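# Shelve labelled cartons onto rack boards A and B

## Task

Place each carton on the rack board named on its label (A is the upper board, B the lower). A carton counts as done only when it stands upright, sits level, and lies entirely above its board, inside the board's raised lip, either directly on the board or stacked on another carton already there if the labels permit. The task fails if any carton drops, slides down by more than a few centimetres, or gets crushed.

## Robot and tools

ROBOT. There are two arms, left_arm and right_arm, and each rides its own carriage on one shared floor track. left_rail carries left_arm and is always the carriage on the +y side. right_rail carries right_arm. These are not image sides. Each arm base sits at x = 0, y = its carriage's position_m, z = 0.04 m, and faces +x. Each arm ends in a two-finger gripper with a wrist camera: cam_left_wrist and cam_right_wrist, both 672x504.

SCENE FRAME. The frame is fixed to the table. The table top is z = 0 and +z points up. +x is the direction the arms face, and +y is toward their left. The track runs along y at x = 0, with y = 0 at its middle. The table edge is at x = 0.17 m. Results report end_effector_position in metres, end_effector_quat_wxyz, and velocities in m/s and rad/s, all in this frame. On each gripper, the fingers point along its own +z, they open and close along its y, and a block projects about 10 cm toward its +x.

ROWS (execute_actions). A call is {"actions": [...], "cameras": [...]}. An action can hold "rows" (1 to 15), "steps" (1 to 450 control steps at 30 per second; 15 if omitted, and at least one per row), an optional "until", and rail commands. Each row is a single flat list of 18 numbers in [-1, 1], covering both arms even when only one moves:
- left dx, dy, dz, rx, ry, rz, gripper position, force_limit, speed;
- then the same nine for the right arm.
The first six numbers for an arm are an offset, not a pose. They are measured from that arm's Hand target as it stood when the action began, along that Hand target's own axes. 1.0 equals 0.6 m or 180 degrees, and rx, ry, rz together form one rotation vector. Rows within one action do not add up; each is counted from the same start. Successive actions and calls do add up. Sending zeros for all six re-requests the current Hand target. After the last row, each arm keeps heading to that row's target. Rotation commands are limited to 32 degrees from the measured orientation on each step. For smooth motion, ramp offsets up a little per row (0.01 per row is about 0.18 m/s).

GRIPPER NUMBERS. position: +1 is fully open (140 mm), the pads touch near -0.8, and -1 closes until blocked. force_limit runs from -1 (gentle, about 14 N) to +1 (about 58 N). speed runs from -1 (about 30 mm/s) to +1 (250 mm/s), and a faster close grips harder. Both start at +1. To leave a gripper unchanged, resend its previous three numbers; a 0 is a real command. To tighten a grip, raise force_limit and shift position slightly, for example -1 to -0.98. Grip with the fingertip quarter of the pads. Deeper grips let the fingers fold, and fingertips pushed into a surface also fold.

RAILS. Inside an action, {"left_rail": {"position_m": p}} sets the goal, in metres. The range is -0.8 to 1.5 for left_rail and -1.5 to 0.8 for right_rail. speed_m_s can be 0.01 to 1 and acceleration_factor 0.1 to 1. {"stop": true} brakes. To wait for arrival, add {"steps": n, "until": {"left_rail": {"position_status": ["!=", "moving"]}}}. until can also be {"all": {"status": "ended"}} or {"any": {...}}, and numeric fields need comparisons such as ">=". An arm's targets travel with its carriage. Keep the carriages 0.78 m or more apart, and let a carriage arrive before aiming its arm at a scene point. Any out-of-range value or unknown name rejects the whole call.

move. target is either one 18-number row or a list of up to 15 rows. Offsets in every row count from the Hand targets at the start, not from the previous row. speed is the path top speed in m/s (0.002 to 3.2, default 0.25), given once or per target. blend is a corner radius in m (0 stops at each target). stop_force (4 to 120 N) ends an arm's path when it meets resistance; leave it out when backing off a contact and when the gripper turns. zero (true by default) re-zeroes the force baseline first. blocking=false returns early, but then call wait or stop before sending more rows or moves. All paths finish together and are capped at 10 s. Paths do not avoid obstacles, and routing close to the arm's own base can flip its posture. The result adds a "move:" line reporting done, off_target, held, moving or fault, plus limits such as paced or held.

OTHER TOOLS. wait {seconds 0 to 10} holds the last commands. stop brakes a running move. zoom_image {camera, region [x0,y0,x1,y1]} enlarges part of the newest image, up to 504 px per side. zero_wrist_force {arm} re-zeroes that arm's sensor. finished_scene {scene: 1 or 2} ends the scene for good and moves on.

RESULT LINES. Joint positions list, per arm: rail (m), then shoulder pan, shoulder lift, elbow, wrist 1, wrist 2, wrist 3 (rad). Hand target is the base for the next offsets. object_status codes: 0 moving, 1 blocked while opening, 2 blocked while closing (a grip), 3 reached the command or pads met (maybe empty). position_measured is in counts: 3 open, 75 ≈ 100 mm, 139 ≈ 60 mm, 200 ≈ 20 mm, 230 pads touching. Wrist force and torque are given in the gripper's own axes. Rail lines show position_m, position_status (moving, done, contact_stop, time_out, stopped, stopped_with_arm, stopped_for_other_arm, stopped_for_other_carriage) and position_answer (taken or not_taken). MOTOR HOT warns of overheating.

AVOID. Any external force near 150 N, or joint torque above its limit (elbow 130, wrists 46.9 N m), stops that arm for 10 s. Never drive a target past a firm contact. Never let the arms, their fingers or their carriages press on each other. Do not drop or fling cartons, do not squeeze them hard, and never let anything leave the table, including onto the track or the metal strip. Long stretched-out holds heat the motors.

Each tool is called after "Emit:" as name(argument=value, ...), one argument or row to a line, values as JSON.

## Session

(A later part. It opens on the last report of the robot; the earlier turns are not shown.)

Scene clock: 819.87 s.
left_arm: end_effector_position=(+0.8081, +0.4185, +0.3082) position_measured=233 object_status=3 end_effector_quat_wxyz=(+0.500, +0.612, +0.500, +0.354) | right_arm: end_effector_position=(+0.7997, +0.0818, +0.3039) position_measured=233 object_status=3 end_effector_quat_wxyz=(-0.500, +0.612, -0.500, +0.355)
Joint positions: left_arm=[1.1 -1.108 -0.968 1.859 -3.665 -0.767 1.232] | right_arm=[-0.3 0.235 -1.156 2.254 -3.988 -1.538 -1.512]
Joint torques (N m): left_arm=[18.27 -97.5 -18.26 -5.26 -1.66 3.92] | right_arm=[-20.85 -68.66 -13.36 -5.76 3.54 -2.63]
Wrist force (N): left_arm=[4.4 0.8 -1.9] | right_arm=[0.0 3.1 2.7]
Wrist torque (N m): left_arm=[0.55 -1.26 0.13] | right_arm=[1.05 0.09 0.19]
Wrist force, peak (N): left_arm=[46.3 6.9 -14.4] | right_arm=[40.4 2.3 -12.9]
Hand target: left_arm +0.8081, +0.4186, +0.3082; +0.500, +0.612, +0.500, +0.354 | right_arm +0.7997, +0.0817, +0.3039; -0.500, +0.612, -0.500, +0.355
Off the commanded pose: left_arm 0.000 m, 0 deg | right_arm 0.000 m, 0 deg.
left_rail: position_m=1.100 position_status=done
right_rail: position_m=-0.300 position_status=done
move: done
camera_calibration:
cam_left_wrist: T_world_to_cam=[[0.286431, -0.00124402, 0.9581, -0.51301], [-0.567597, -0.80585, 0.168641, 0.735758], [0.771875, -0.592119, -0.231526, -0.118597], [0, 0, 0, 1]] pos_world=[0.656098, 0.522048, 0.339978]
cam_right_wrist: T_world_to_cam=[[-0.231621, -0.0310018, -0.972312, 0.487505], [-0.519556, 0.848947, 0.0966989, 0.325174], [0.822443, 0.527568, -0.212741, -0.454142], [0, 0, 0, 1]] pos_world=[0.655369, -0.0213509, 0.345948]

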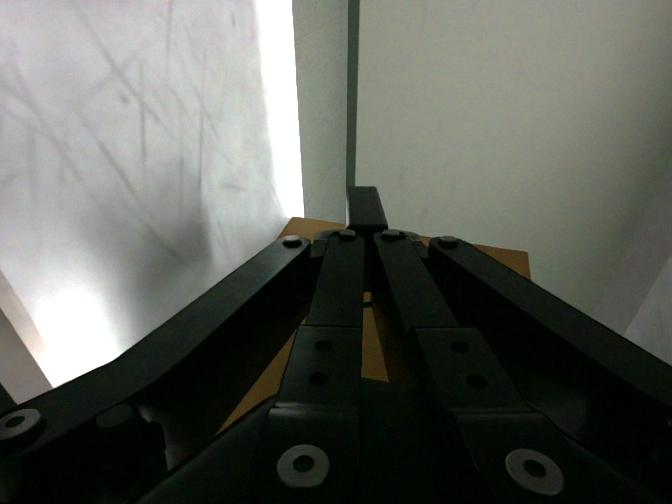

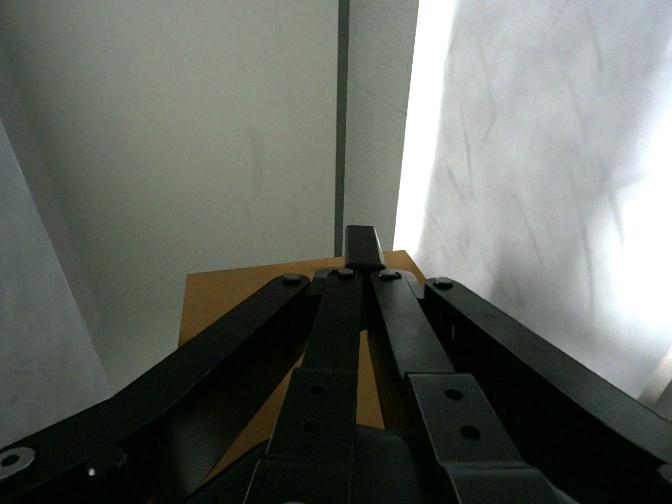

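Emit:
move(
  target=[
    [-0.14583, -0.15097, -0.54425, 0, 0, 0, -1, 0, 0, -0.14583, 0.15097, -0.54425, 0, 0, 0, -1, 0, 0],
    [0.1787, -0.2838, -0.8232, 0.1073, 0, -0.02876, -1, 0, 0, -0.4215, 0.2733, -0.6502, -0.1073, 0, 0.02876, -1, 0, 0],
  ],
  speed=[0.2, 0.3],
  blend=[0.04, 0],
  cameras=["all"],
)

Emit:
zoom_image(
  camera="cam_left_wrist",
  region=[180, 100, 480, 280],
)

Emit:
zoom_image(
  camera="cam_right_wrist",
  region=[230, 130, 530, 310],
)

Scene clock: 831.07 s.
left_arm: end_effector_position=(+0.3301, +0.6499, +0.2596) position_measured=233 object_status=3 end_effector_quat_wxyz=(+0.406, +0.664, +0.579, +0.242) | right_arm: end_effector_position=(+0.3304, +0.2257, +0.2592) position_measured=233 object_status=3 end_effector_quat_wxyz=(-0.405, +0.664, -0.579, +0.243)
Joint positions: left_arm=[1.1 -1.9 -2.028 2.622 -2.145 -0.586 -0.203] | right_arm=[-0.3 1.029 -1.553 2.536 -3.403 -2.149 -0.945]
Joint torques (N m): left_arm=[-17.44 -14.51 -55.2 -2.83 0.3 -2.21] | right_arm=[17.45 -42.7 -48.35 -2.7 -5.17 2.94]
Wrist force (N): left_arm=[4.3 1.5 -0.1] | right_arm=[0.0 3.7 3.7]
Wrist torque (N m): left_arm=[0.60 -1.03 0.32] | right_arm=[1.17 -0.01 0.04]
Wrist force, peak (N): left_arm=[6.1 0.3 -1.4] | right_arm=[0.1 2.8 4.9]
Hand target: left_arm +0.3301, +0.6499, +0.2596; +0.406, +0.664, +0.579, +0.242 | right_arm +0.3304, +0.2257, +0.2592; -0.405, +0.664, -0.579, +0.243
Off the commanded pose: left_arm 0.000 m, 0 deg | right_arm 0.000 m, 0 deg.
left_rail: position_m=1.100 position_status=done
right_rail: position_m=-0.300 position_status=done
move: done
camera_calibration:
cam_left_wrist: T_world_to_cam=[[0.596834, -0.001123, 0.802364, -0.391348], [-0.475682, -0.805807, 0.352705, 0.580885], [0.646155, -0.592177, -0.481467, 0.482637], [0, 0, 0, 1]] pos_world=[0.198029, 0.753448, 0.341496]
cam_right_wrist: T_world_to_cam=[[-0.550174, -0.0301766, -0.834505, 0.409067], [-0.454617, 0.849089, 0.269017, -0.102712], [0.700451, 0.527386, -0.480866, -0.0437946], [0, 0, 0, 1]] pos_world=[0.209039, 0.122653, 0.34794]

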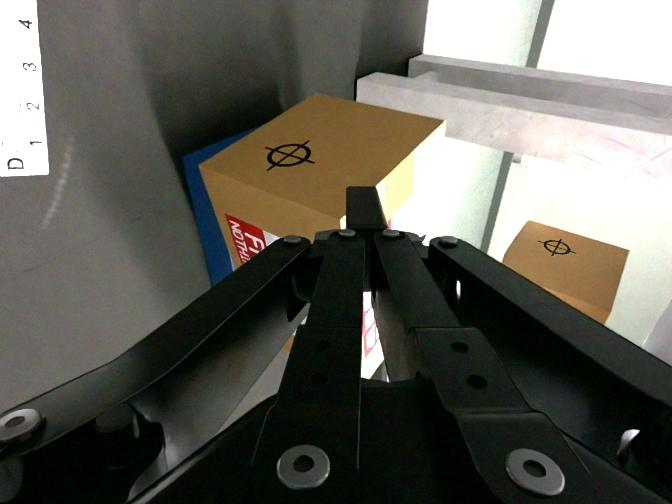

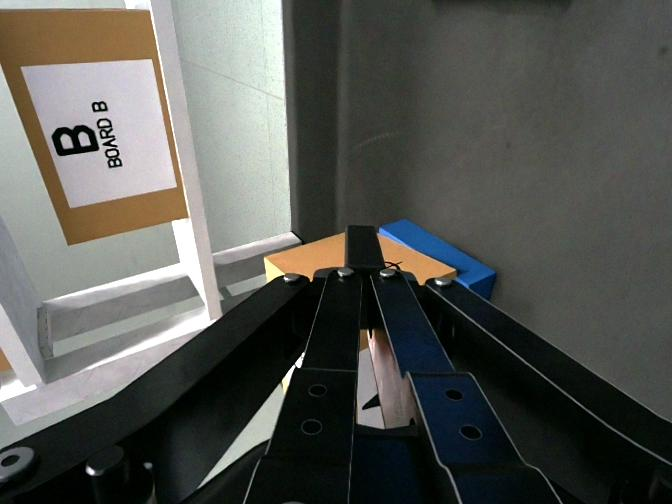

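Scaled by 1.680 from the camera's 672x504 image, which has a finer 960x720 frame.

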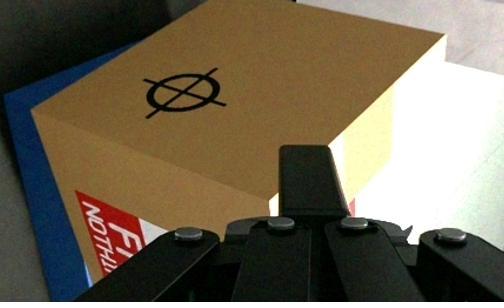

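Scaled by 1.680 from the camera's 672x504 image, which has a finer 960x720 frame.

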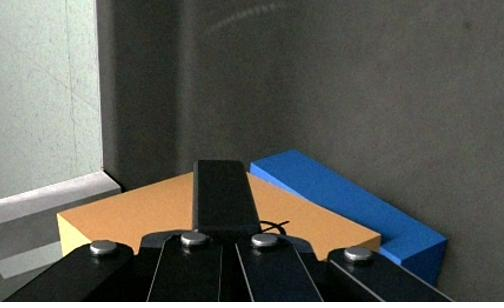

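Emit:
move(
  target=[0.0698, -0.0964, 0.238, -0.00643, 0.0355, -0.02401, -1, 0, 0, -0.065, 0.0652, 0.339, -0.00643, -0.0355, -0.02401, -1, 0, 0],
  speed=0.12,
  cameras=["all"],
)

Emit:
zoom_image(
  camera="cam_left_wrist",
  region=[200, 130, 500, 310],
)

Emit:
zoom_image(
  camera="cam_right_wrist",
  region=[230, 170, 530, 350],
)

Scene clock: 853.50 s.
left_arm: end_effector_position=(+0.4189, +0.6534, +0.1270) position_measured=233 object_status=3 end_effector_quat_wxyz=(+0.388, +0.623, +0.623, +0.269) | right_arm: end_effector_position=(+0.4609, +0.3156, +0.1203) position_measured=233 object_status=3 end_effector_quat_wxyz=(-0.421, +0.702, -0.533, +0.215)
Joint positions: left_arm=[1.1 -1.659 -1.482 2.679 -2.903 -0.592 -0.015] | right_arm=[-0.3 0.843 -1.087 2.393 -3.824 -1.896 -1.168]
Joint torques (N m): left_arm=[21.97 -13.49 -31.85 -7.34 -0.47 2.97] | right_arm=[-19.58 -47.16 -33.57 -6.39 2.97 -2.93]
Wrist force (N): left_arm=[4.5 1.4 -0.9] | right_arm=[-0.1 3.6 2.9]
Wrist torque (N m): left_arm=[0.62 -1.09 0.10] | right_arm=[1.05 -0.04 0.24]
Wrist force, peak (N): left_arm=[5.3 0.6 -1.0] | right_arm=[0.4 4.6 3.4]
Hand target: left_arm +0.4189, +0.6534, +0.1270; +0.388, +0.623, +0.623, +0.269 | right_arm +0.4609, +0.3156, +0.1203; -0.421, +0.702, -0.533, +0.215
Off the commanded pose: left_arm 0.000 m, 0 deg | right_arm 0.000 m, 0 deg.
left_rail: position_m=1.100 position_status=done
right_rail: position_m=-0.300 position_status=done
move: done
camera_calibration:
cam_left_wrist: T_world_to_cam=[[0.591393, 0.0800745, 0.802398, -0.388747], [-0.361816, -0.862921, 0.352784, 0.662421], [0.720655, -0.498954, -0.481353, 0.271439], [0, 0, 0, 1]] pos_world=[0.273963, 0.738182, 0.208896]
cam_right_wrist: T_world_to_cam=[[-0.541089, -0.104724, -0.834419, 0.387086], [-0.565588, 0.779611, 0.268917, -0.00923835], [0.622361, 0.617446, -0.481069, -0.241827], [0, 0, 0, 1]] pos_world=[0.354727, 0.197055, 0.209141]

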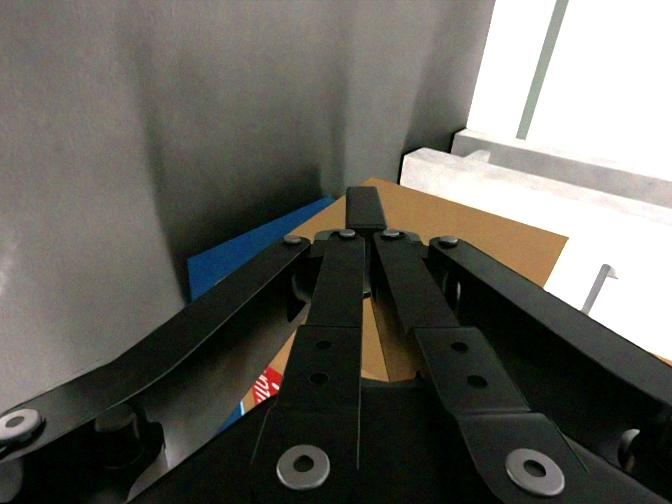

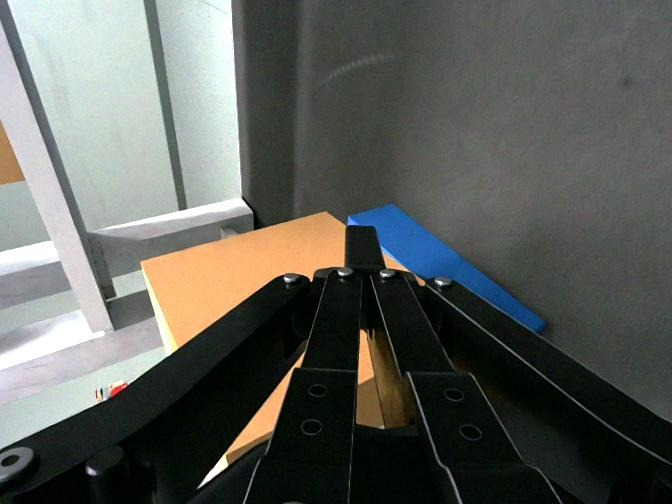

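Scaled by 1.680 from the camera's 672x504 image, which has a finer 960x720 frame.

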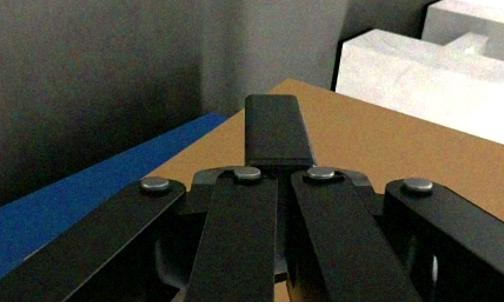

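Scaled by 1.680 from the camera's 672x504 image, which has a finer 960x720 frame.

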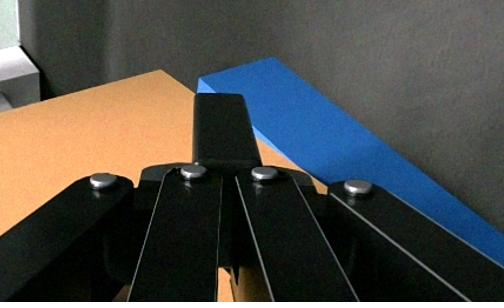

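Emit:
move(
  target=[-0.058, 0, 0.0156, 0, 0, 0, -1, 0, 0, -0.058, 0, 0.0156, 0, 0, 0, -1, 0, 0],
  speed=0.015,
  stop_force=8,
  cameras=["all"],
)

Emit:
zoom_image(
  camera="cam_left_wrist",
  region=[290, 170, 430, 275],
)

Emit:
zoom_image(
  camera="cam_right_wrist",
  region=[290, 210, 430, 315],
)

Scene clock: 861.50 s.
left_arm: end_effector_position=(+0.4231, +0.6227, +0.1269) position_measured=233 object_status=3 end_effector_quat_wxyz=(+0.388, +0.623, +0.623, +0.269) | right_arm: end_effector_position=(+0.4569, +0.3460, +0.1202) position_measured=233 object_status=3 end_effector_quat_wxyz=(-0.421, +0.702, -0.533, +0.215)
Joint positions: left_arm=[1.1 -1.642 -1.43 2.623 -2.924 -0.595 0.014] | right_arm=[-0.3 0.887 -1.071 2.343 -3.781 -1.932 -1.14]
Joint torques (N m): left_arm=[-21.84 -48.28 -14.43 -3.88 2.36 -3.71] | right_arm=[-14.21 -69.56 -9.01 -6.61 4.46 -2.88]
Wrist force (N): left_arm=[11.7 3.1 -2.5] | right_arm=[4.8 1.2 0.6]
Wrist torque (N m): left_arm=[0.58 -0.98 0.06] | right_arm=[1.00 0.04 0.15]
Wrist force, peak (N): left_arm=[23.9 4.7 -13.8] | right_arm=[14.9 2.1 -6.8]
Hand target: left_arm +0.4231, +0.6227, +0.1269; +0.388, +0.623, +0.623, +0.269 (not the last commanded pose) | right_arm +0.4569, +0.3460, +0.1202; -0.421, +0.702, -0.533, +0.215 (not the last commanded pose)
Off the commanded pose: left_arm 0.005 m, 0 deg | right_arm 0.005 m, 0 deg.
left_rail: position_m=1.100 position_status=done
right_rail: position_m=-0.300 position_status=done
move: contact (left_arm, right_arm)
camera_calibration:
cam_left_wrist: T_world_to_cam=[[0.591422, 0.0799647, 0.802388, -0.388672], [-0.361838, -0.862945, 0.352702, 0.637475], [0.72062, -0.49893, -0.48143, 0.252933], [0, 0, 0, 1]] pos_world=[0.278263, 0.707382, 0.208796]
cam_right_wrist: T_world_to_cam=[[-0.541089, -0.104724, -0.834419, 0.387968], [-0.565588, 0.779611, 0.268917, -0.0352306], [0.622361, 0.617446, -0.481069, -0.258094], [0, 0, 0, 1]] pos_world=[0.350627, 0.227455, 0.209041]

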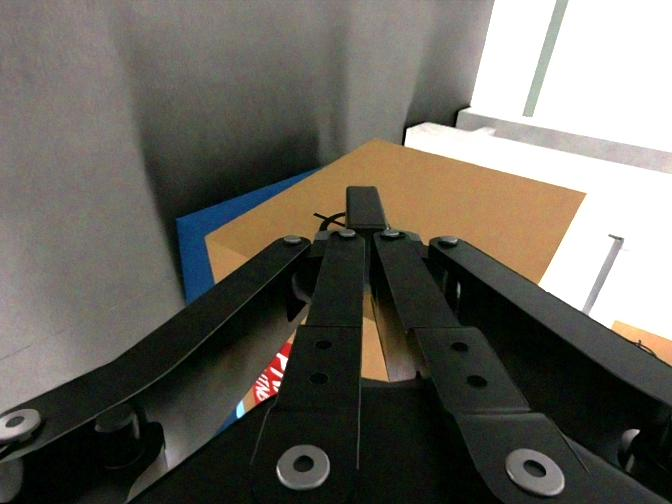

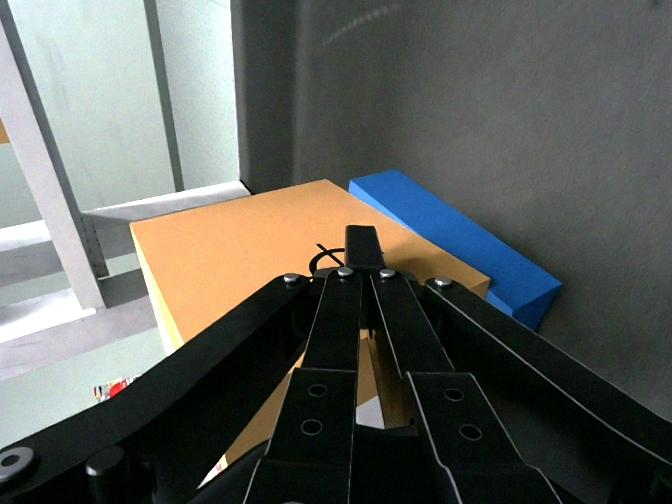

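Scaled by 3.600 from the camera's 672x504 image, which has a finer 960x720 frame.

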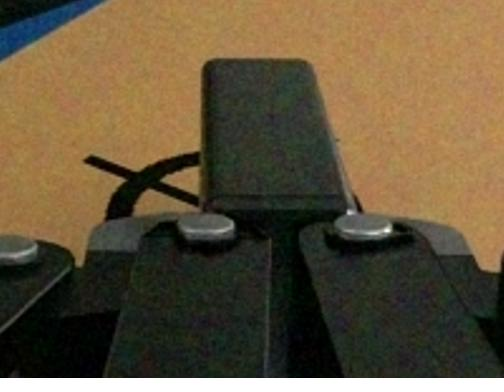

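Scaled by 3.600 from the camera's 672x504 image, which has a finer 960x720 frame.

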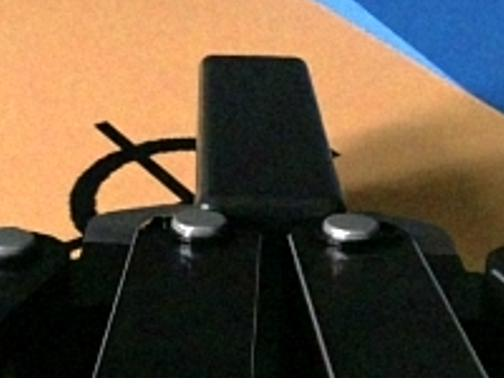

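Emit:
move(
  target=[0.0147, 0.0005, 0.0165, 0, 0, 0, -1, 0, 0, 0.0148, -0.0003, 0.0165, 0, 0, 0, -1, 0, 0],
  speed=0.03,
)

Emit:
move(
  target=[-0.0193, 0, 0.0052, 0, 0, 0, -1, 0, 0, -0.0193, 0, 0.0052, 0, 0, 0, -1, 0, 0],
  speed=0.012,
  stop_force=8,
  cameras=["all"],
)

Emit:
zoom_image(
  camera="cam_left_wrist",
  region=[290, 170, 430, 275],
)

Emit:
zoom_image(
  camera="cam_right_wrist",
  region=[290, 210, 430, 315],
)

Scene clock: 868.47 s.
left_arm: end_effector_position=(+0.4321, +0.6299, +0.1204) position_measured=233 object_status=3 end_effector_quat_wxyz=(+0.388, +0.623, +0.623, +0.269) | right_arm: end_effector_position=(+0.4674, +0.3414, +0.1136) position_measured=233 object_status=3 end_effector_quat_wxyz=(-0.421, +0.702, -0.533, +0.215)
Joint positions: left_arm=[1.1 -1.622 -1.403 2.633 -2.991 -0.598 0.05] | right_arm=[-0.3 0.866 -1.056 2.343 -3.8 -1.915 -1.153]
Joint torques (N m): left_arm=[18.44 -22.87 -8.53 -7.25 -0.57 4.03] | right_arm=[-17.23 -47.92 -33.49 -7.25 2.52 -2.86]
Wrist force (N): left_arm=[5.5 1.5 -0.6] | right_arm=[0.0 3.3 2.6]
Wrist torque (N m): left_arm=[0.62 -1.31 0.08] | right_arm=[0.97 -0.06 0.26]
Wrist force, peak (N): left_arm=[12.4 3.4 -1.9] | right_arm=[5.4 1.5 0.5]
Hand target: left_arm +0.4321, +0.6299, +0.1204; +0.388, +0.623, +0.623, +0.269 | right_arm +0.4674, +0.3414, +0.1136; -0.421, +0.702, -0.533, +0.215
Off the commanded pose: left_arm 0.000 m, 0 deg | right_arm 0.000 m, 0 deg.
left_rail: position_m=1.100 position_status=done
right_rail: position_m=-0.300 position_status=done
move: done

Scene clock: 870.20 s.
left_arm: end_effector_position=(+0.4329, +0.6240, +0.1204) position_measured=233 object_status=3 end_effector_quat_wxyz=(+0.388, +0.623, +0.623, +0.269) | right_arm: end_effector_position=(+0.4666, +0.3474, +0.1136) position_measured=233 object_status=3 end_effector_quat_wxyz=(-0.421, +0.702, -0.533, +0.215)
Joint positions: left_arm=[1.1 -1.619 -1.394 2.622 -2.993 -0.599 0.055] | right_arm=[-0.3 0.875 -1.052 2.333 -3.792 -1.922 -1.148]
Joint torques (N m): left_arm=[-17.42 -49.3 -12.11 -3.6 1.81 -2.79] | right_arm=[-15.15 -68.55 -10.52 -6.32 4.73 -3.05]
Wrist force (N): left_arm=[11.8 0.6 -4.5] | right_arm=[6.6 1.8 -2.2]
Wrist torque (N m): left_arm=[0.52 -1.24 0.08] | right_arm=[0.99 0.17 0.12]
Wrist force, peak (N): left_arm=[21.2 2.1 -11.9] | right_arm=[13.9 2.7 -8.0]
Hand target: left_arm +0.4329, +0.6240, +0.1204; +0.388, +0.623, +0.623, +0.269 (not the last commanded pose) | right_arm +0.4666, +0.3474, +0.1136; -0.421, +0.702, -0.533, +0.215 (not the last commanded pose)
Off the commanded pose: left_arm 0.006 m, 0 deg | right_arm 0.006 m, 0 deg.
left_rail: position_m=1.100 position_status=done
right_rail: position_m=-0.300 position_status=done
move: contact (left_arm, right_arm)
camera_calibration:
cam_left_wrist: T_world_to_cam=[[0.591416, 0.0799694, 0.802391, -0.389358], [-0.361775, -0.862988, 0.352661, 0.644456], [0.720656, -0.498855, -0.481454, 0.243331], [0, 0, 0, 1]] pos_world=[0.288063, 0.708682, 0.202296]
cam_right_wrist: T_world_to_cam=[[-0.541056, -0.10469, -0.834445, 0.387841], [-0.565552, 0.779646, 0.26889, -0.0290765], [0.622422, 0.617407, -0.48104, -0.26819], [0, 0, 0, 1]] pos_world=[0.360327, 0.228855, 0.20244]

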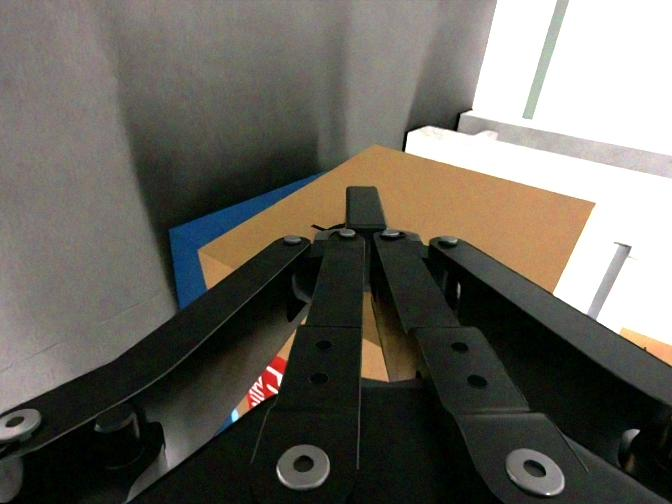

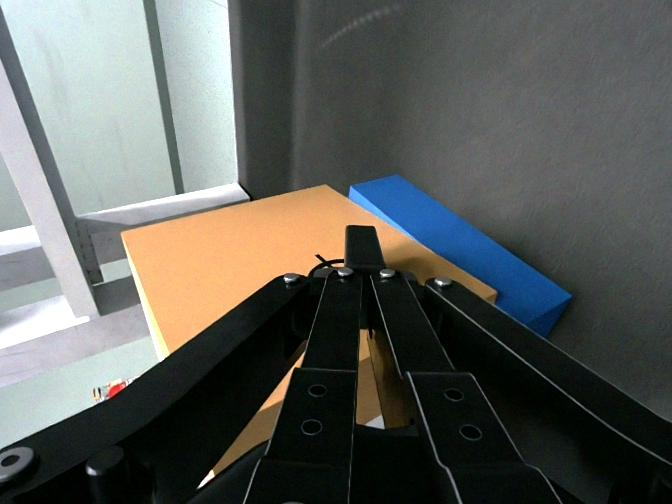

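Scaled by 3.600 from the camera's 672x504 image, which has a finer 960x720 frame.

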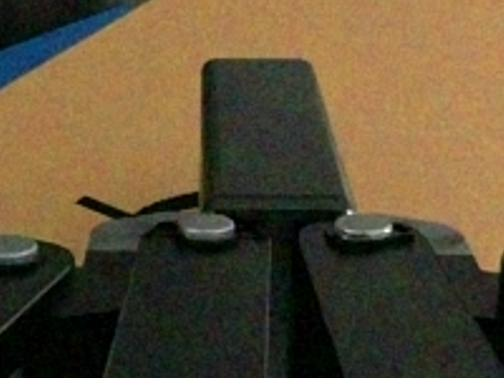

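Scaled by 3.600 from the camera's 672x504 image, which has a finer 960x720 frame.

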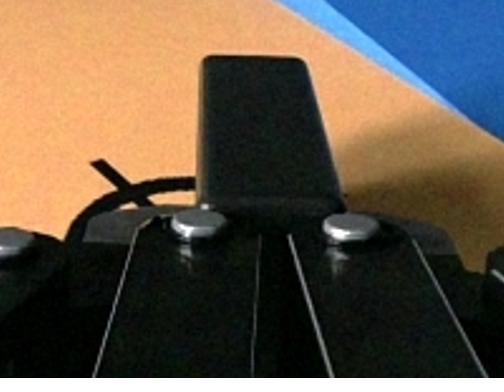

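Emit:
move(
  target=[-0.0193, 0, 0.0052, 0, 0, 0, -1, 0, 0, -0.0193, 0, 0.0052, 0, 0, 0, -1, 0, 0],
  speed=0.01,
  stop_force=30,
)

Emit:
move(
  target=[-0.00495, 0.02731, -0.01847, 0, 0, 0, -1, 0, 0, -0.00495, -0.02731, -0.01847, 0, 0, 0, -1, 0, 0],
  speed=0.03,
  cameras=["all"],
)

Scene clock: 877.70 s.
left_arm: end_effector_position=(+0.4330, +0.6229, +0.1203) position_measured=233 object_status=3 end_effector_quat_wxyz=(+0.388, +0.623, +0.623, +0.269) | right_arm: end_effector_position=(+0.4665, +0.3487, +0.1135) position_measured=233 object_status=3 end_effector_quat_wxyz=(-0.421, +0.702, -0.533, +0.215)
Joint positions: left_arm=[1.1 -1.619 -1.393 2.62 -2.993 -0.599 0.056] | right_arm=[-0.3 0.877 -1.052 2.331 -3.79 -1.924 -1.147]
Joint torques (N m): left_arm=[-29.14 -48.59 -29.18 -8.97 -2.74 -2.82] | right_arm=[-1.76 -63.14 -22.27 -5.86 15.59 -2.92]
Wrist force (N): left_arm=[38.5 10.5 -15.9] | right_arm=[34.2 -2.9 -17.7]
Wrist torque (N m): left_arm=[0.41 -0.83 -0.03] | right_arm=[1.11 0.85 0.18]
Wrist force, peak (N): left_arm=[47.3 12.3 -27.8] | right_arm=[41.7 -1.4 -26.3]
Hand target: left_arm +0.4330, +0.6229, +0.1203; +0.388, +0.623, +0.623, +0.269 (not the last commanded pose) | right_arm +0.4665, +0.3486, +0.1135; -0.421, +0.702, -0.533, +0.215 (not the last commanded pose)
Off the commanded pose: left_arm 0.011 m, 0 deg | right_arm 0.011 m, 0 deg.
left_rail: position_m=1.100 position_status=done
right_rail: position_m=-0.300 position_status=done
move: contact (left_arm, right_arm)

Scene clock: 878.80 s.
left_arm: end_effector_position=(+0.4330, +0.6229, +0.1403) position_measured=233 object_status=3 end_effector_quat_wxyz=(+0.388, +0.623, +0.623, +0.269) | right_arm: end_effector_position=(+0.4665, +0.3486, +0.1334) position_measured=233 object_status=3 end_effector_quat_wxyz=(-0.421, +0.702, -0.533, +0.215)
Joint positions: left_arm=[1.1 -1.619 -1.453 2.612 -2.924 -0.599 0.056] | right_arm=[-0.3 0.877 -1.094 2.331 -3.747 -1.924 -1.147]
Joint torques (N m): left_arm=[-16.17 -51.38 -59.09 -8.59 4.72 -3.57] | right_arm=[31.34 -80.82 -40.21 -7.76 5.47 0.57]
Wrist force (N): left_arm=[36.8 -3.8 -3.6] | right_arm=[30.2 11.0 -0.4]
Wrist torque (N m): left_arm=[0.81 -0.75 0.18] | right_arm=[0.81 0.86 0.01]
Wrist force, peak (N): left_arm=[38.3 10.5 -16.1] | right_arm=[34.4 -2.6 -17.5]
Hand target: left_arm +0.4330, +0.6229, +0.1403; +0.388, +0.623, +0.623, +0.269 | right_arm +0.4665, +0.3487, +0.1335; -0.421, +0.702, -0.533, +0.215
Off the commanded pose: left_arm 0.000 m, 0 deg | right_arm 0.000 m, 0 deg.
left_rail: position_m=1.100 position_status=done
right_rail: position_m=-0.300 position_status=done
move: done
camera_calibration:
cam_left_wrist: T_world_to_cam=[[0.591268, 0.0796388, 0.802533, -0.405052], [-0.361941, -0.863063, 0.352307, 0.636704], [0.720694, -0.498778, -0.481478, 0.252231], [0, 0, 0, 1]] pos_world=[0.288162, 0.707581, 0.222196]
cam_right_wrist: T_world_to_cam=[[-0.541107, -0.104841, -0.834393, 0.40457], [-0.565145, 0.780082, 0.268482, -0.0356536], [0.622747, 0.616831, -0.481359, -0.25927], [0, 0, 0, 1]] pos_world=[0.360226, 0.230154, 0.222341]

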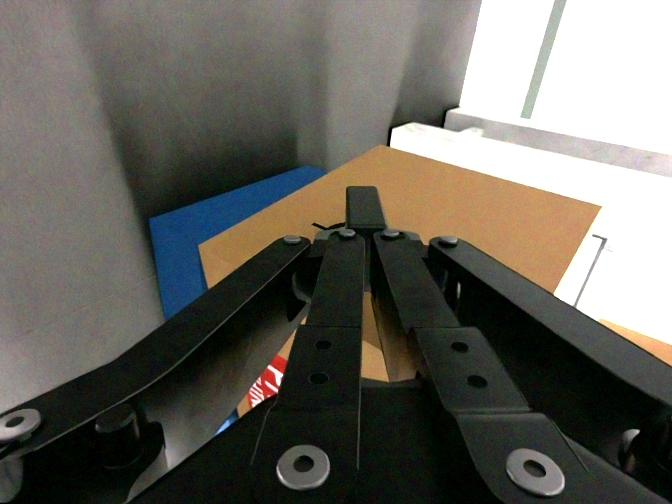

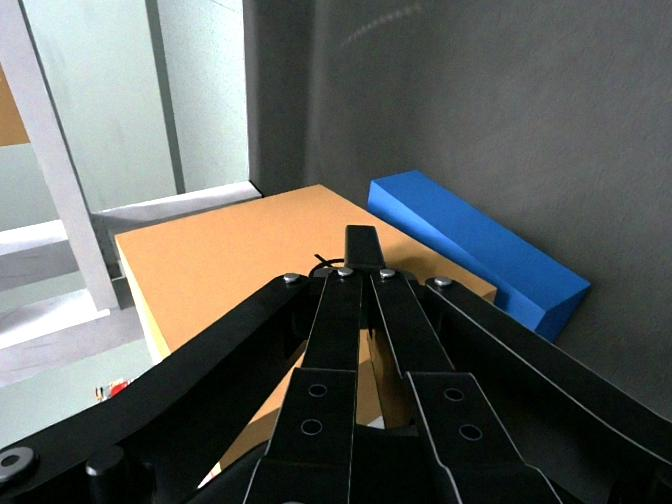

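Emit:
move(
  target=[-0.0371, 0.2048, -0.1385, 0, 0, 0, -1, 0, 0, -0.0371, -0.2048, -0.1385, 0, 0, 0, -1, 0, 0],
  speed=0.1,
)

Scene clock: 886.57 s.
left_arm: end_effector_position=(+0.4328, +0.6229, +0.2903) position_measured=233 object_status=3 end_effector_quat_wxyz=(+0.388, +0.623, +0.623, +0.269) | right_arm: end_effector_position=(+0.4662, +0.3489, +0.2835) position_measured=233 object_status=3 end_effector_quat_wxyz=(-0.421, +0.702, -0.533, +0.215)
Joint positions: left_arm=[1.1 -1.619 -1.805 2.489 -2.449 -0.599 0.055] | right_arm=[-0.3 0.877 -1.385 2.285 -3.41 -1.925 -1.146]
Joint torques (N m): left_arm=[-31.79 -33.26 -80.04 -10.88 3.39 -3.66] | right_arm=[39.6 -65.53 -75.26 -8.16 13.2 3.03]
Wrist force (N): left_arm=[48.3 -3.6 -6.2] | right_arm=[40.5 11.4 -2.8]
Wrist torque (N m): left_arm=[0.77 -0.63 0.40] | right_arm=[0.77 1.27 -0.04]
Wrist force, peak (N): left_arm=[52.8 -2.1 -8.6] | right_arm=[45.7 10.4 -4.8]
Hand target: left_arm +0.4328, +0.6229, +0.2903; +0.388, +0.623, +0.623, +0.269 | right_arm +0.4662, +0.3490, +0.2835; -0.421, +0.702, -0.533, +0.215
Off the commanded pose: left_arm 0.000 m, 0 deg | right_arm 0.000 m, 0 deg.
left_rail: position_m=1.100 position_status=done
right_rail: position_m=-0.300 position_status=done
move: done

Emit:
move(
  target=[-0.1784, 0.2113, -0.0913, 0.00643, -0.0355, 0.02401, -1, 0, 0, 0.0922, -0.1753, -0.2167, 0.00643, 0.0355, 0.02401, -1, 0, 0],
  speed=0.09,
)

Scene clock: 894.07 s.
left_arm: end_effector_position=(+0.4514, +0.5354, +0.4403) position_measured=233 object_status=3 end_effector_quat_wxyz=(+0.406, +0.664, +0.579, +0.242) | right_arm: end_effector_position=(+0.4471, +0.2588, +0.4336) position_measured=233 object_status=3 end_effector_quat_wxyz=(-0.405, +0.664, -0.579, +0.243)
Joint positions: left_arm=[1.1 -1.555 -1.813 2.246 -2.458 -0.664 0.378] | right_arm=[-0.3 0.859 -1.714 2.266 -3.033 -2.018 -1.07]
Joint torques (N m): left_arm=[-2.19 -6.97 -82.78 -14.74 -5.47 3.82] | right_arm=[0.84 -41.85 -87.03 -8.79 9.43 3.43]
Wrist force (N): left_arm=[53.7 -4.3 -7.7] | right_arm=[46.2 12.0 -4.1]
Wrist torque (N m): left_arm=[0.58 -0.44 0.14] | right_arm=[0.82 1.42 -0.09]
Wrist force, peak (N): left_arm=[59.8 -3.2 -9.8] | right_arm=[51.6 12.2 -5.8]
Hand target: left_arm +0.4514, +0.5353, +0.4404; +0.406, +0.664, +0.579, +0.242 | right_arm +0.4471, +0.2588, +0.4336; -0.405, +0.664, -0.579, +0.243
Off the commanded pose: left_arm 0.000 m, 0 deg | right_arm 0.000 m, 0 deg.
left_rail: position_m=1.100 position_status=done
right_rail: position_m=-0.300 position_status=done
move: done

Emit:
move(
  target=[-0.03831, 0.21845, -0.14808, 0, 0, 0, -1, 0, 0, -0.03831, -0.21845, -0.14808, 0, 0, 0, -1, 0, 0],
  speed=0.1,
)

Scene clock: 898.30 s.
left_arm: end_effector_position=(+0.4512, +0.5360, +0.6003) position_measured=233 object_status=3 end_effector_quat_wxyz=(+0.406, +0.664, +0.579, +0.242) | right_arm: end_effector_position=(+0.4468, +0.2583, +0.5935) position_measured=233 object_status=3 end_effector_quat_wxyz=(-0.405, +0.664, -0.579, +0.243)
Joint positions: left_arm=[1.1 -1.555 -1.898 2.012 -2.14 -0.664 0.377] | right_arm=[-0.3 0.858 -1.834 2.054 -2.701 -2.018 -1.07]
Joint torques (N m): left_arm=[-37.02 -22.52 -77.3 -11.02 -0.31 -3.79] | right_arm=[-1.2 -36 -88.64 -9.16 16.12 2.17]
Wrist force (N): left_arm=[52.6 -4.0 -7.4] | right_arm=[44.9 11.8 -4.1]
Wrist torque (N m): left_arm=[0.63 -0.47 0.41] | right_arm=[0.79 1.38 -0.06]
Wrist force, peak (N): left_arm=[55.0 -4.9 -7.7] | right_arm=[46.9 12.7 -4.3]
Hand target: left_arm +0.4512, +0.5360, +0.6004; +0.406, +0.664, +0.579, +0.242 | right_arm +0.4468, +0.2583, +0.5936; -0.405, +0.664, -0.579, +0.243
Off the commanded pose: left_arm 0.000 m, 0 deg | right_arm 0.000 m, 0 deg.
left_rail: position_m=1.100 position_status=done
right_rail: position_m=-0.300 position_status=done
move: done

Emit:
move(
  target=[-0.03535, 0.20207, -0.13698, 0, 0, 0, -1, 0, 0, -0.03535, -0.20207, -0.13698, 0, 0, 0, -1, 0, 0],
  speed=0.1,
  cameras=["all"],
)

Scene clock: 902.23 s.
left_arm: end_effector_position=(+0.4511, +0.5367, +0.7483) position_measured=233 object_status=3 end_effector_quat_wxyz=(+0.406, +0.664, +0.579, +0.242) | right_arm: end_effector_position=(+0.4466, +0.2578, +0.7416) position_measured=233 object_status=3 end_effector_quat_wxyz=(-0.405, +0.664, -0.579, +0.243)
Joint positions: left_arm=[1.1 -1.556 -1.895 1.75 -1.88 -0.663 0.377] | right_arm=[-0.3 0.858 -1.857 1.81 -2.434 -2.018 -1.07]
Joint torques (N m): left_arm=[-21.29 9.05 -71.95 -10 -1.84 -3.6] | right_arm=[-0.07 -6.54 -83.33 -8.55 11.61 1.84]
Wrist force (N): left_arm=[48.3 -3.9 -6.7] | right_arm=[41.2 12.0 -3.1]
Wrist torque (N m): left_arm=[0.72 -0.44 0.37] | right_arm=[0.88 1.27 0.05]
Wrist force, peak (N): left_arm=[53.1 -3.8 -8.2] | right_arm=[45.6 11.6 -4.7]
Hand target: left_arm +0.4511, +0.5367, +0.7484; +0.406, +0.664, +0.579, +0.242 | right_arm +0.4466, +0.2578, +0.7416; -0.405, +0.664, -0.579, +0.243
Off the commanded pose: left_arm 0.000 m, 0 deg | right_arm 0.000 m, 0 deg.
left_rail: position_m=1.100 position_status=done
right_rail: position_m=-0.300 position_status=done
move: done
camera_calibration:
cam_left_wrist: T_world_to_cam=[[0.596627, -0.00140526, 0.802517, -0.855688], [-0.475719, -0.805981, 0.352259, 0.375351], [0.646319, -0.59194, -0.481539, 0.572566], [0, 0, 0, 1]] pos_world=[0.319028, 0.640248, 0.830196]
cam_right_wrist: T_world_to_cam=[[-0.550043, -0.0302, -0.83459, 0.876646], [-0.454229, 0.849421, 0.268626, -0.206795], [0.700806, 0.526851, -0.480936, 0.0899265], [0, 0, 0, 1]] pos_world=[0.325239, 0.154753, 0.83044]

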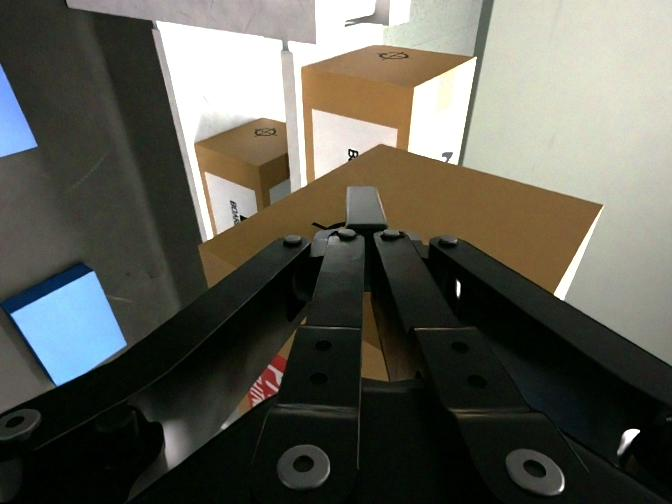

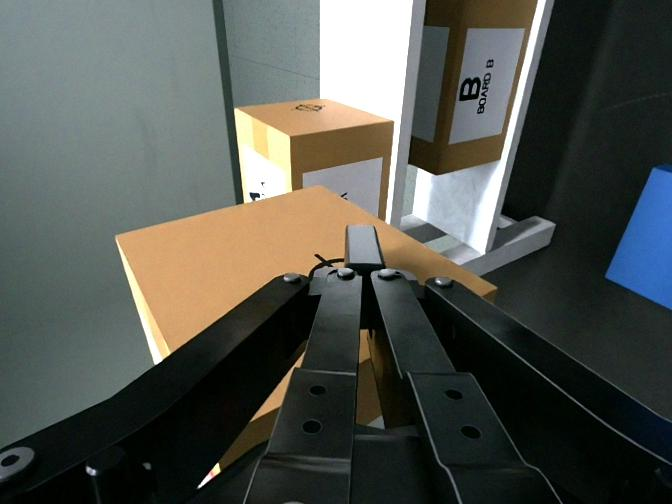

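Emit:
move(
  target=[0.053, 0.1434, 0.19782, 0, 0, 0, -1, 0, 0, 0.053, -0.1434, 0.19782, 0, 0, 0, -1, 0, 0],
  speed=0.1,
  cameras=["all"],
)

Scene clock: 923.37 s.
left_arm: end_effector_position=(+0.6010, +0.5368, +0.7486) position_measured=233 object_status=3 end_effector_quat_wxyz=(+0.406, +0.664, +0.579, +0.242) | right_arm: end_effector_position=(+0.5966, +0.2574, +0.7419) position_measured=233 object_status=3 end_effector_quat_wxyz=(-0.405, +0.664, -0.579, +0.243)
Joint positions: left_arm=[1.1 -1.267 -1.748 1.688 -2.229 -0.825 0.732] | right_arm=[-0.3 0.655 -1.727 1.716 -2.516 -1.854 -1.2]
Joint torques (N m): left_arm=[3.55 -10.89 -73.62 -11.9 -7.75 2.39] | right_arm=[4.19 -22.85 -81.48 -11.89 14.26 -2.79]
Wrist force (N): left_arm=[40.7 -3.8 -5.1] | right_arm=[33.4 10.8 -1.1]
Wrist torque (N m): left_arm=[0.75 -0.69 0.15] | right_arm=[0.78 1.13 0.10]
Wrist force, peak (N): left_arm=[49.4 -4.1 -7.1] | right_arm=[42.0 11.7 -3.2]
Hand target: left_arm +0.6011, +0.5368, +0.7486; +0.406, +0.664, +0.579, +0.242 | right_arm +0.5966, +0.2575, +0.7419; -0.405, +0.664, -0.579, +0.243
Off the commanded pose: left_arm 0.000 m, 0 deg | right_arm 0.000 m, 0 deg.
left_rail: position_m=1.100 position_status=done
right_rail: position_m=-0.300 position_status=done
move: done
camera_calibration:
cam_left_wrist: T_world_to_cam=[[0.596655, -0.00135732, 0.802496, -0.94539], [-0.475632, -0.806028, 0.352268, 0.446617], [0.646357, -0.591876, -0.481567, 0.475851], [0, 0, 0, 1]] pos_world=[0.468928, 0.640348, 0.830497]
cam_right_wrist: T_world_to_cam=[[-0.550045, -0.0302003, -0.834589, 0.959339], [-0.454169, 0.849466, 0.268586, -0.138535], [0.700843, 0.526779, -0.48096, -0.014808], [0, 0, 0, 1]] pos_world=[0.475139, 0.154453, 0.83074]

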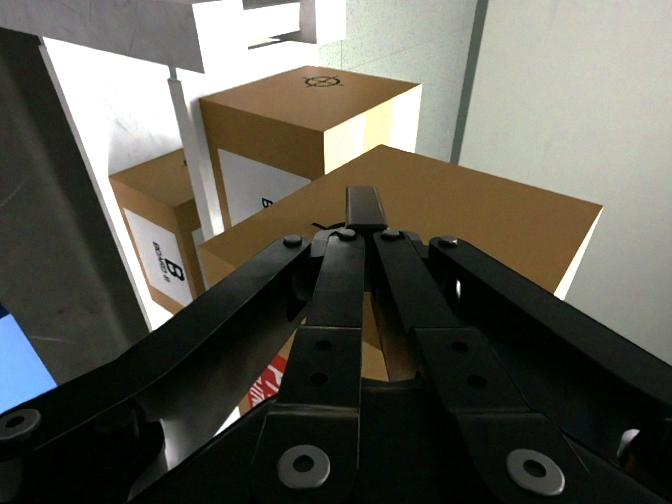

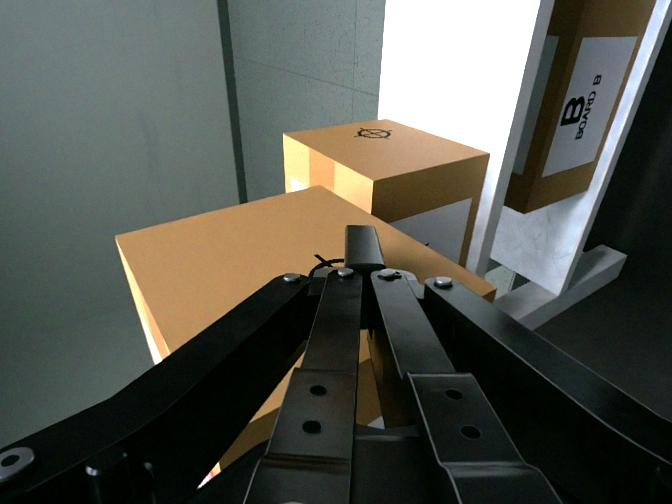

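Emit:
move(
  target=[0.05342, 0.14627, 0.20195, 0, 0, 0, -1, 0, 0, 0.05342, -0.14627, 0.20195, 0, 0, 0, -1, 0, 0],
  speed=0.08,
  cameras=["all"],
)

Emit:
zoom_image(
  camera="cam_left_wrist",
  region=[40, 0, 440, 330],
)

Emit:
zoom_image(
  camera="cam_right_wrist",
  region=[200, 60, 600, 390],
)

Scene clock: 930.40 s.
left_arm: end_effector_position=(+0.7540, +0.5364, +0.7488) position_measured=233 object_status=3 end_effector_quat_wxyz=(+0.406, +0.664, +0.579, +0.242) | right_arm: end_effector_position=(+0.7495, +0.2575, +0.7421) position_measured=233 object_status=3 end_effector_quat_wxyz=(-0.405, +0.664, -0.579, +0.243)
Joint positions: left_arm=[1.1 -1.036 -1.562 1.538 -2.393 -0.989 0.94] | right_arm=[-0.3 0.513 -1.555 1.558 -2.549 -1.738 -1.282]
Joint torques (N m): left_arm=[-8.89 -27.3 -73.03 -12.5 -11.76 3.62] | right_arm=[12.7 -33.57 -82.27 -10.86 16.94 -2.6]
Wrist force (N): left_arm=[46.9 -4.1 -6.9] | right_arm=[38.9 10.5 -2.6]
Wrist torque (N m): left_arm=[0.70 -0.68 0.13] | right_arm=[0.66 1.25 0.10]
Wrist force, peak (N): left_arm=[46.9 -4.1 -6.9] | right_arm=[38.9 10.4 -2.7]
Hand target: left_arm +0.7541, +0.5364, +0.7488; +0.406, +0.664, +0.579, +0.242 | right_arm +0.7496, +0.2575, +0.7421; -0.405, +0.664, -0.579, +0.243
Off the commanded pose: left_arm 0.000 m, 0 deg | right_arm 0.000 m, 0 deg.
left_rail: position_m=1.100 position_status=done
right_rail: position_m=-0.300 position_status=done
move: done
camera_calibration:
cam_left_wrist: T_world_to_cam=[[0.596655, -0.00135732, 0.802496, -1.03684], [-0.475632, -0.806028, 0.352268, 0.518996], [0.646357, -0.591876, -0.481567, 0.376818], [0, 0, 0, 1]] pos_world=[0.621928, 0.639948, 0.830697]
cam_right_wrist: T_world_to_cam=[[-0.550045, -0.0302003, -0.834589, 1.04361], [-0.454169, 0.849466, 0.268586, -0.0691459], [0.700843, 0.526779, -0.48096, -0.121871], [0, 0, 0, 1]] pos_world=[0.628039, 0.154453, 0.83094]

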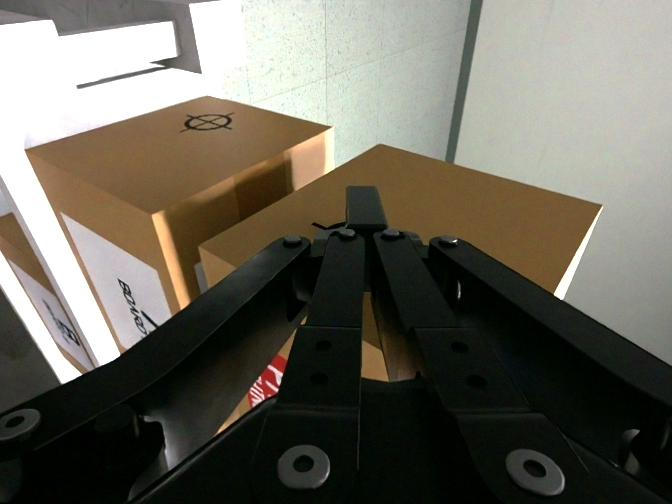

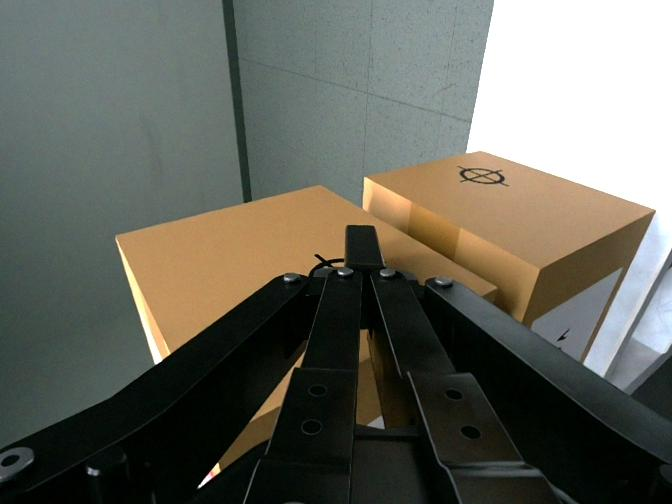

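Scaled by 1.260 from the camera's 672x504 image, which has a finer 960x720 frame.

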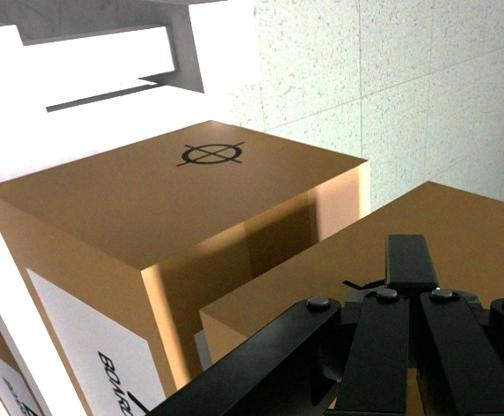

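Scaled by 1.260 from the camera's 672x504 image, which has a finer 960x720 frame.

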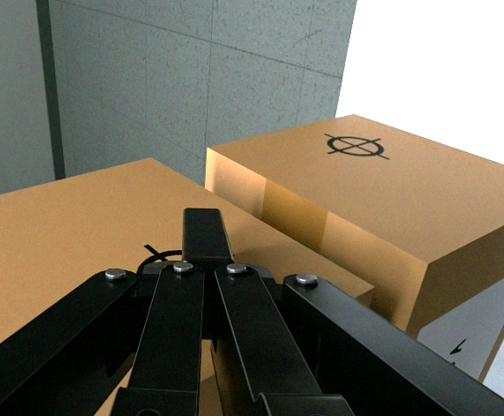

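Emit:
move(
  target=[0.01114, -0.06144, 0.04155, 0, 0, 0, -1, 0, 0, 0.01114, 0.06144, 0.04155, 0, 0, 0, -1, 0, 0],
  speed=0.015,
  stop_force=7,
  cameras=["all"],
)

Emit:
zoom_image(
  camera="cam_left_wrist",
  region=[180, 100, 400, 280],
)

Emit:
zoom_image(
  camera="cam_right_wrist",
  region=[290, 150, 560, 330],
)

Scene clock: 939.77 s.
left_arm: end_effector_position=(+0.7542, +0.5364, +0.7076) position_measured=233 object_status=3 end_effector_quat_wxyz=(+0.406, +0.664, +0.579, +0.242) | right_arm: end_effector_position=(+0.7497, +0.2574, +0.7012) position_measured=233 object_status=3 end_effector_quat_wxyz=(-0.405, +0.664, -0.579, +0.243)
Joint positions: left_arm=[1.1 -1.036 -1.561 1.609 -2.466 -0.989 0.941] | right_arm=[-0.3 0.513 -1.552 1.627 -2.621 -1.738 -1.282]
Joint torques (N m): left_arm=[-17.31 -38.78 -69.07 -7.19 -10.54 3.53] | right_arm=[11.12 -53.27 -77.57 -6.58 15.8 -2.58]
Wrist force (N): left_arm=[43.5 1.6 -10.5] | right_arm=[35.4 6.0 -5.3]
Wrist torque (N m): left_arm=[0.58 -0.71 0.07] | right_arm=[0.90 1.02 0.21]
Wrist force, peak (N): left_arm=[48.9 -3.9 -6.9] | right_arm=[41.2 11.0 -2.7]
Hand target: left_arm +0.7541, +0.5364, +0.7076; +0.406, +0.664, +0.579, +0.242 (not the last commanded pose) | right_arm +0.7497, +0.2574, +0.7013; -0.405, +0.664, -0.579, +0.243 (not the last commanded pose)
Off the commanded pose: left_arm 0.004 m, 0 deg | right_arm 0.004 m, 0 deg.
left_rail: position_m=1.100 position_status=done
right_rail: position_m=-0.300 position_status=done
move: contact (left_arm, right_arm)
camera_calibration:
cam_left_wrist: T_world_to_cam=[[0.596655, -0.00135786, 0.802496, -1.0039], [-0.475684, -0.805981, 0.352307, 0.533577], [0.646318, -0.59194, -0.481539, 0.356891], [0, 0, 0, 1]] pos_world=[0.622128, 0.639948, 0.789496]
cam_right_wrist: T_world_to_cam=[[-0.550045, -0.0302003, -0.834589, 1.00964], [-0.454169, 0.849466, 0.268586, -0.0580245], [0.700843, 0.526779, -0.48096, -0.141752], [0, 0, 0, 1]] pos_world=[0.628339, 0.154453, 0.79004]

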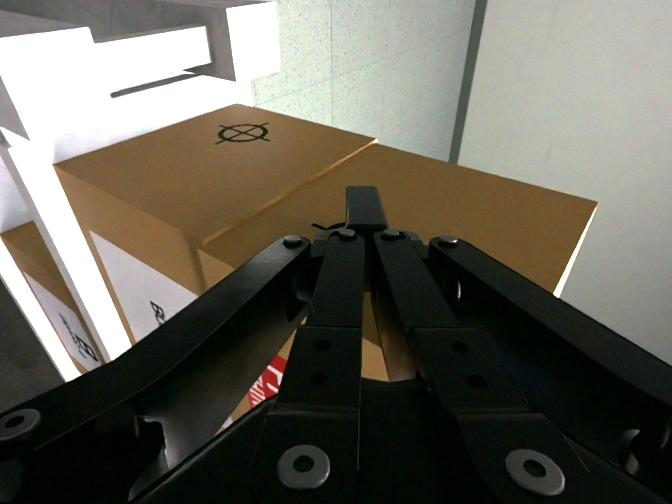

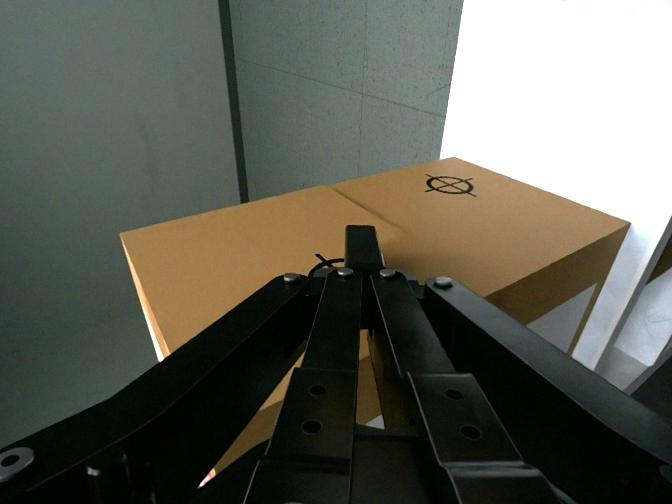

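Scaled by 2.291 from the camera's 672x504 image, which has a finer 960x720 frame.

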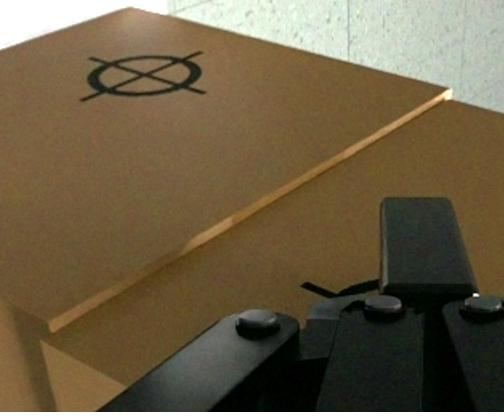

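Scaled by 1.867 from the camera's 672x504 image, which has a finer 960x720 frame.

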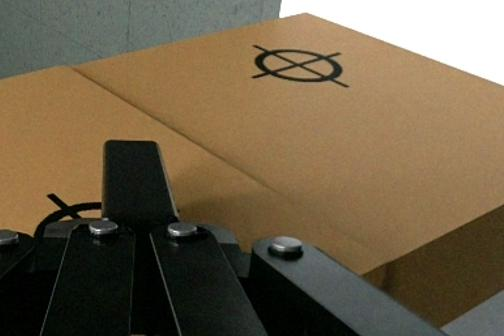

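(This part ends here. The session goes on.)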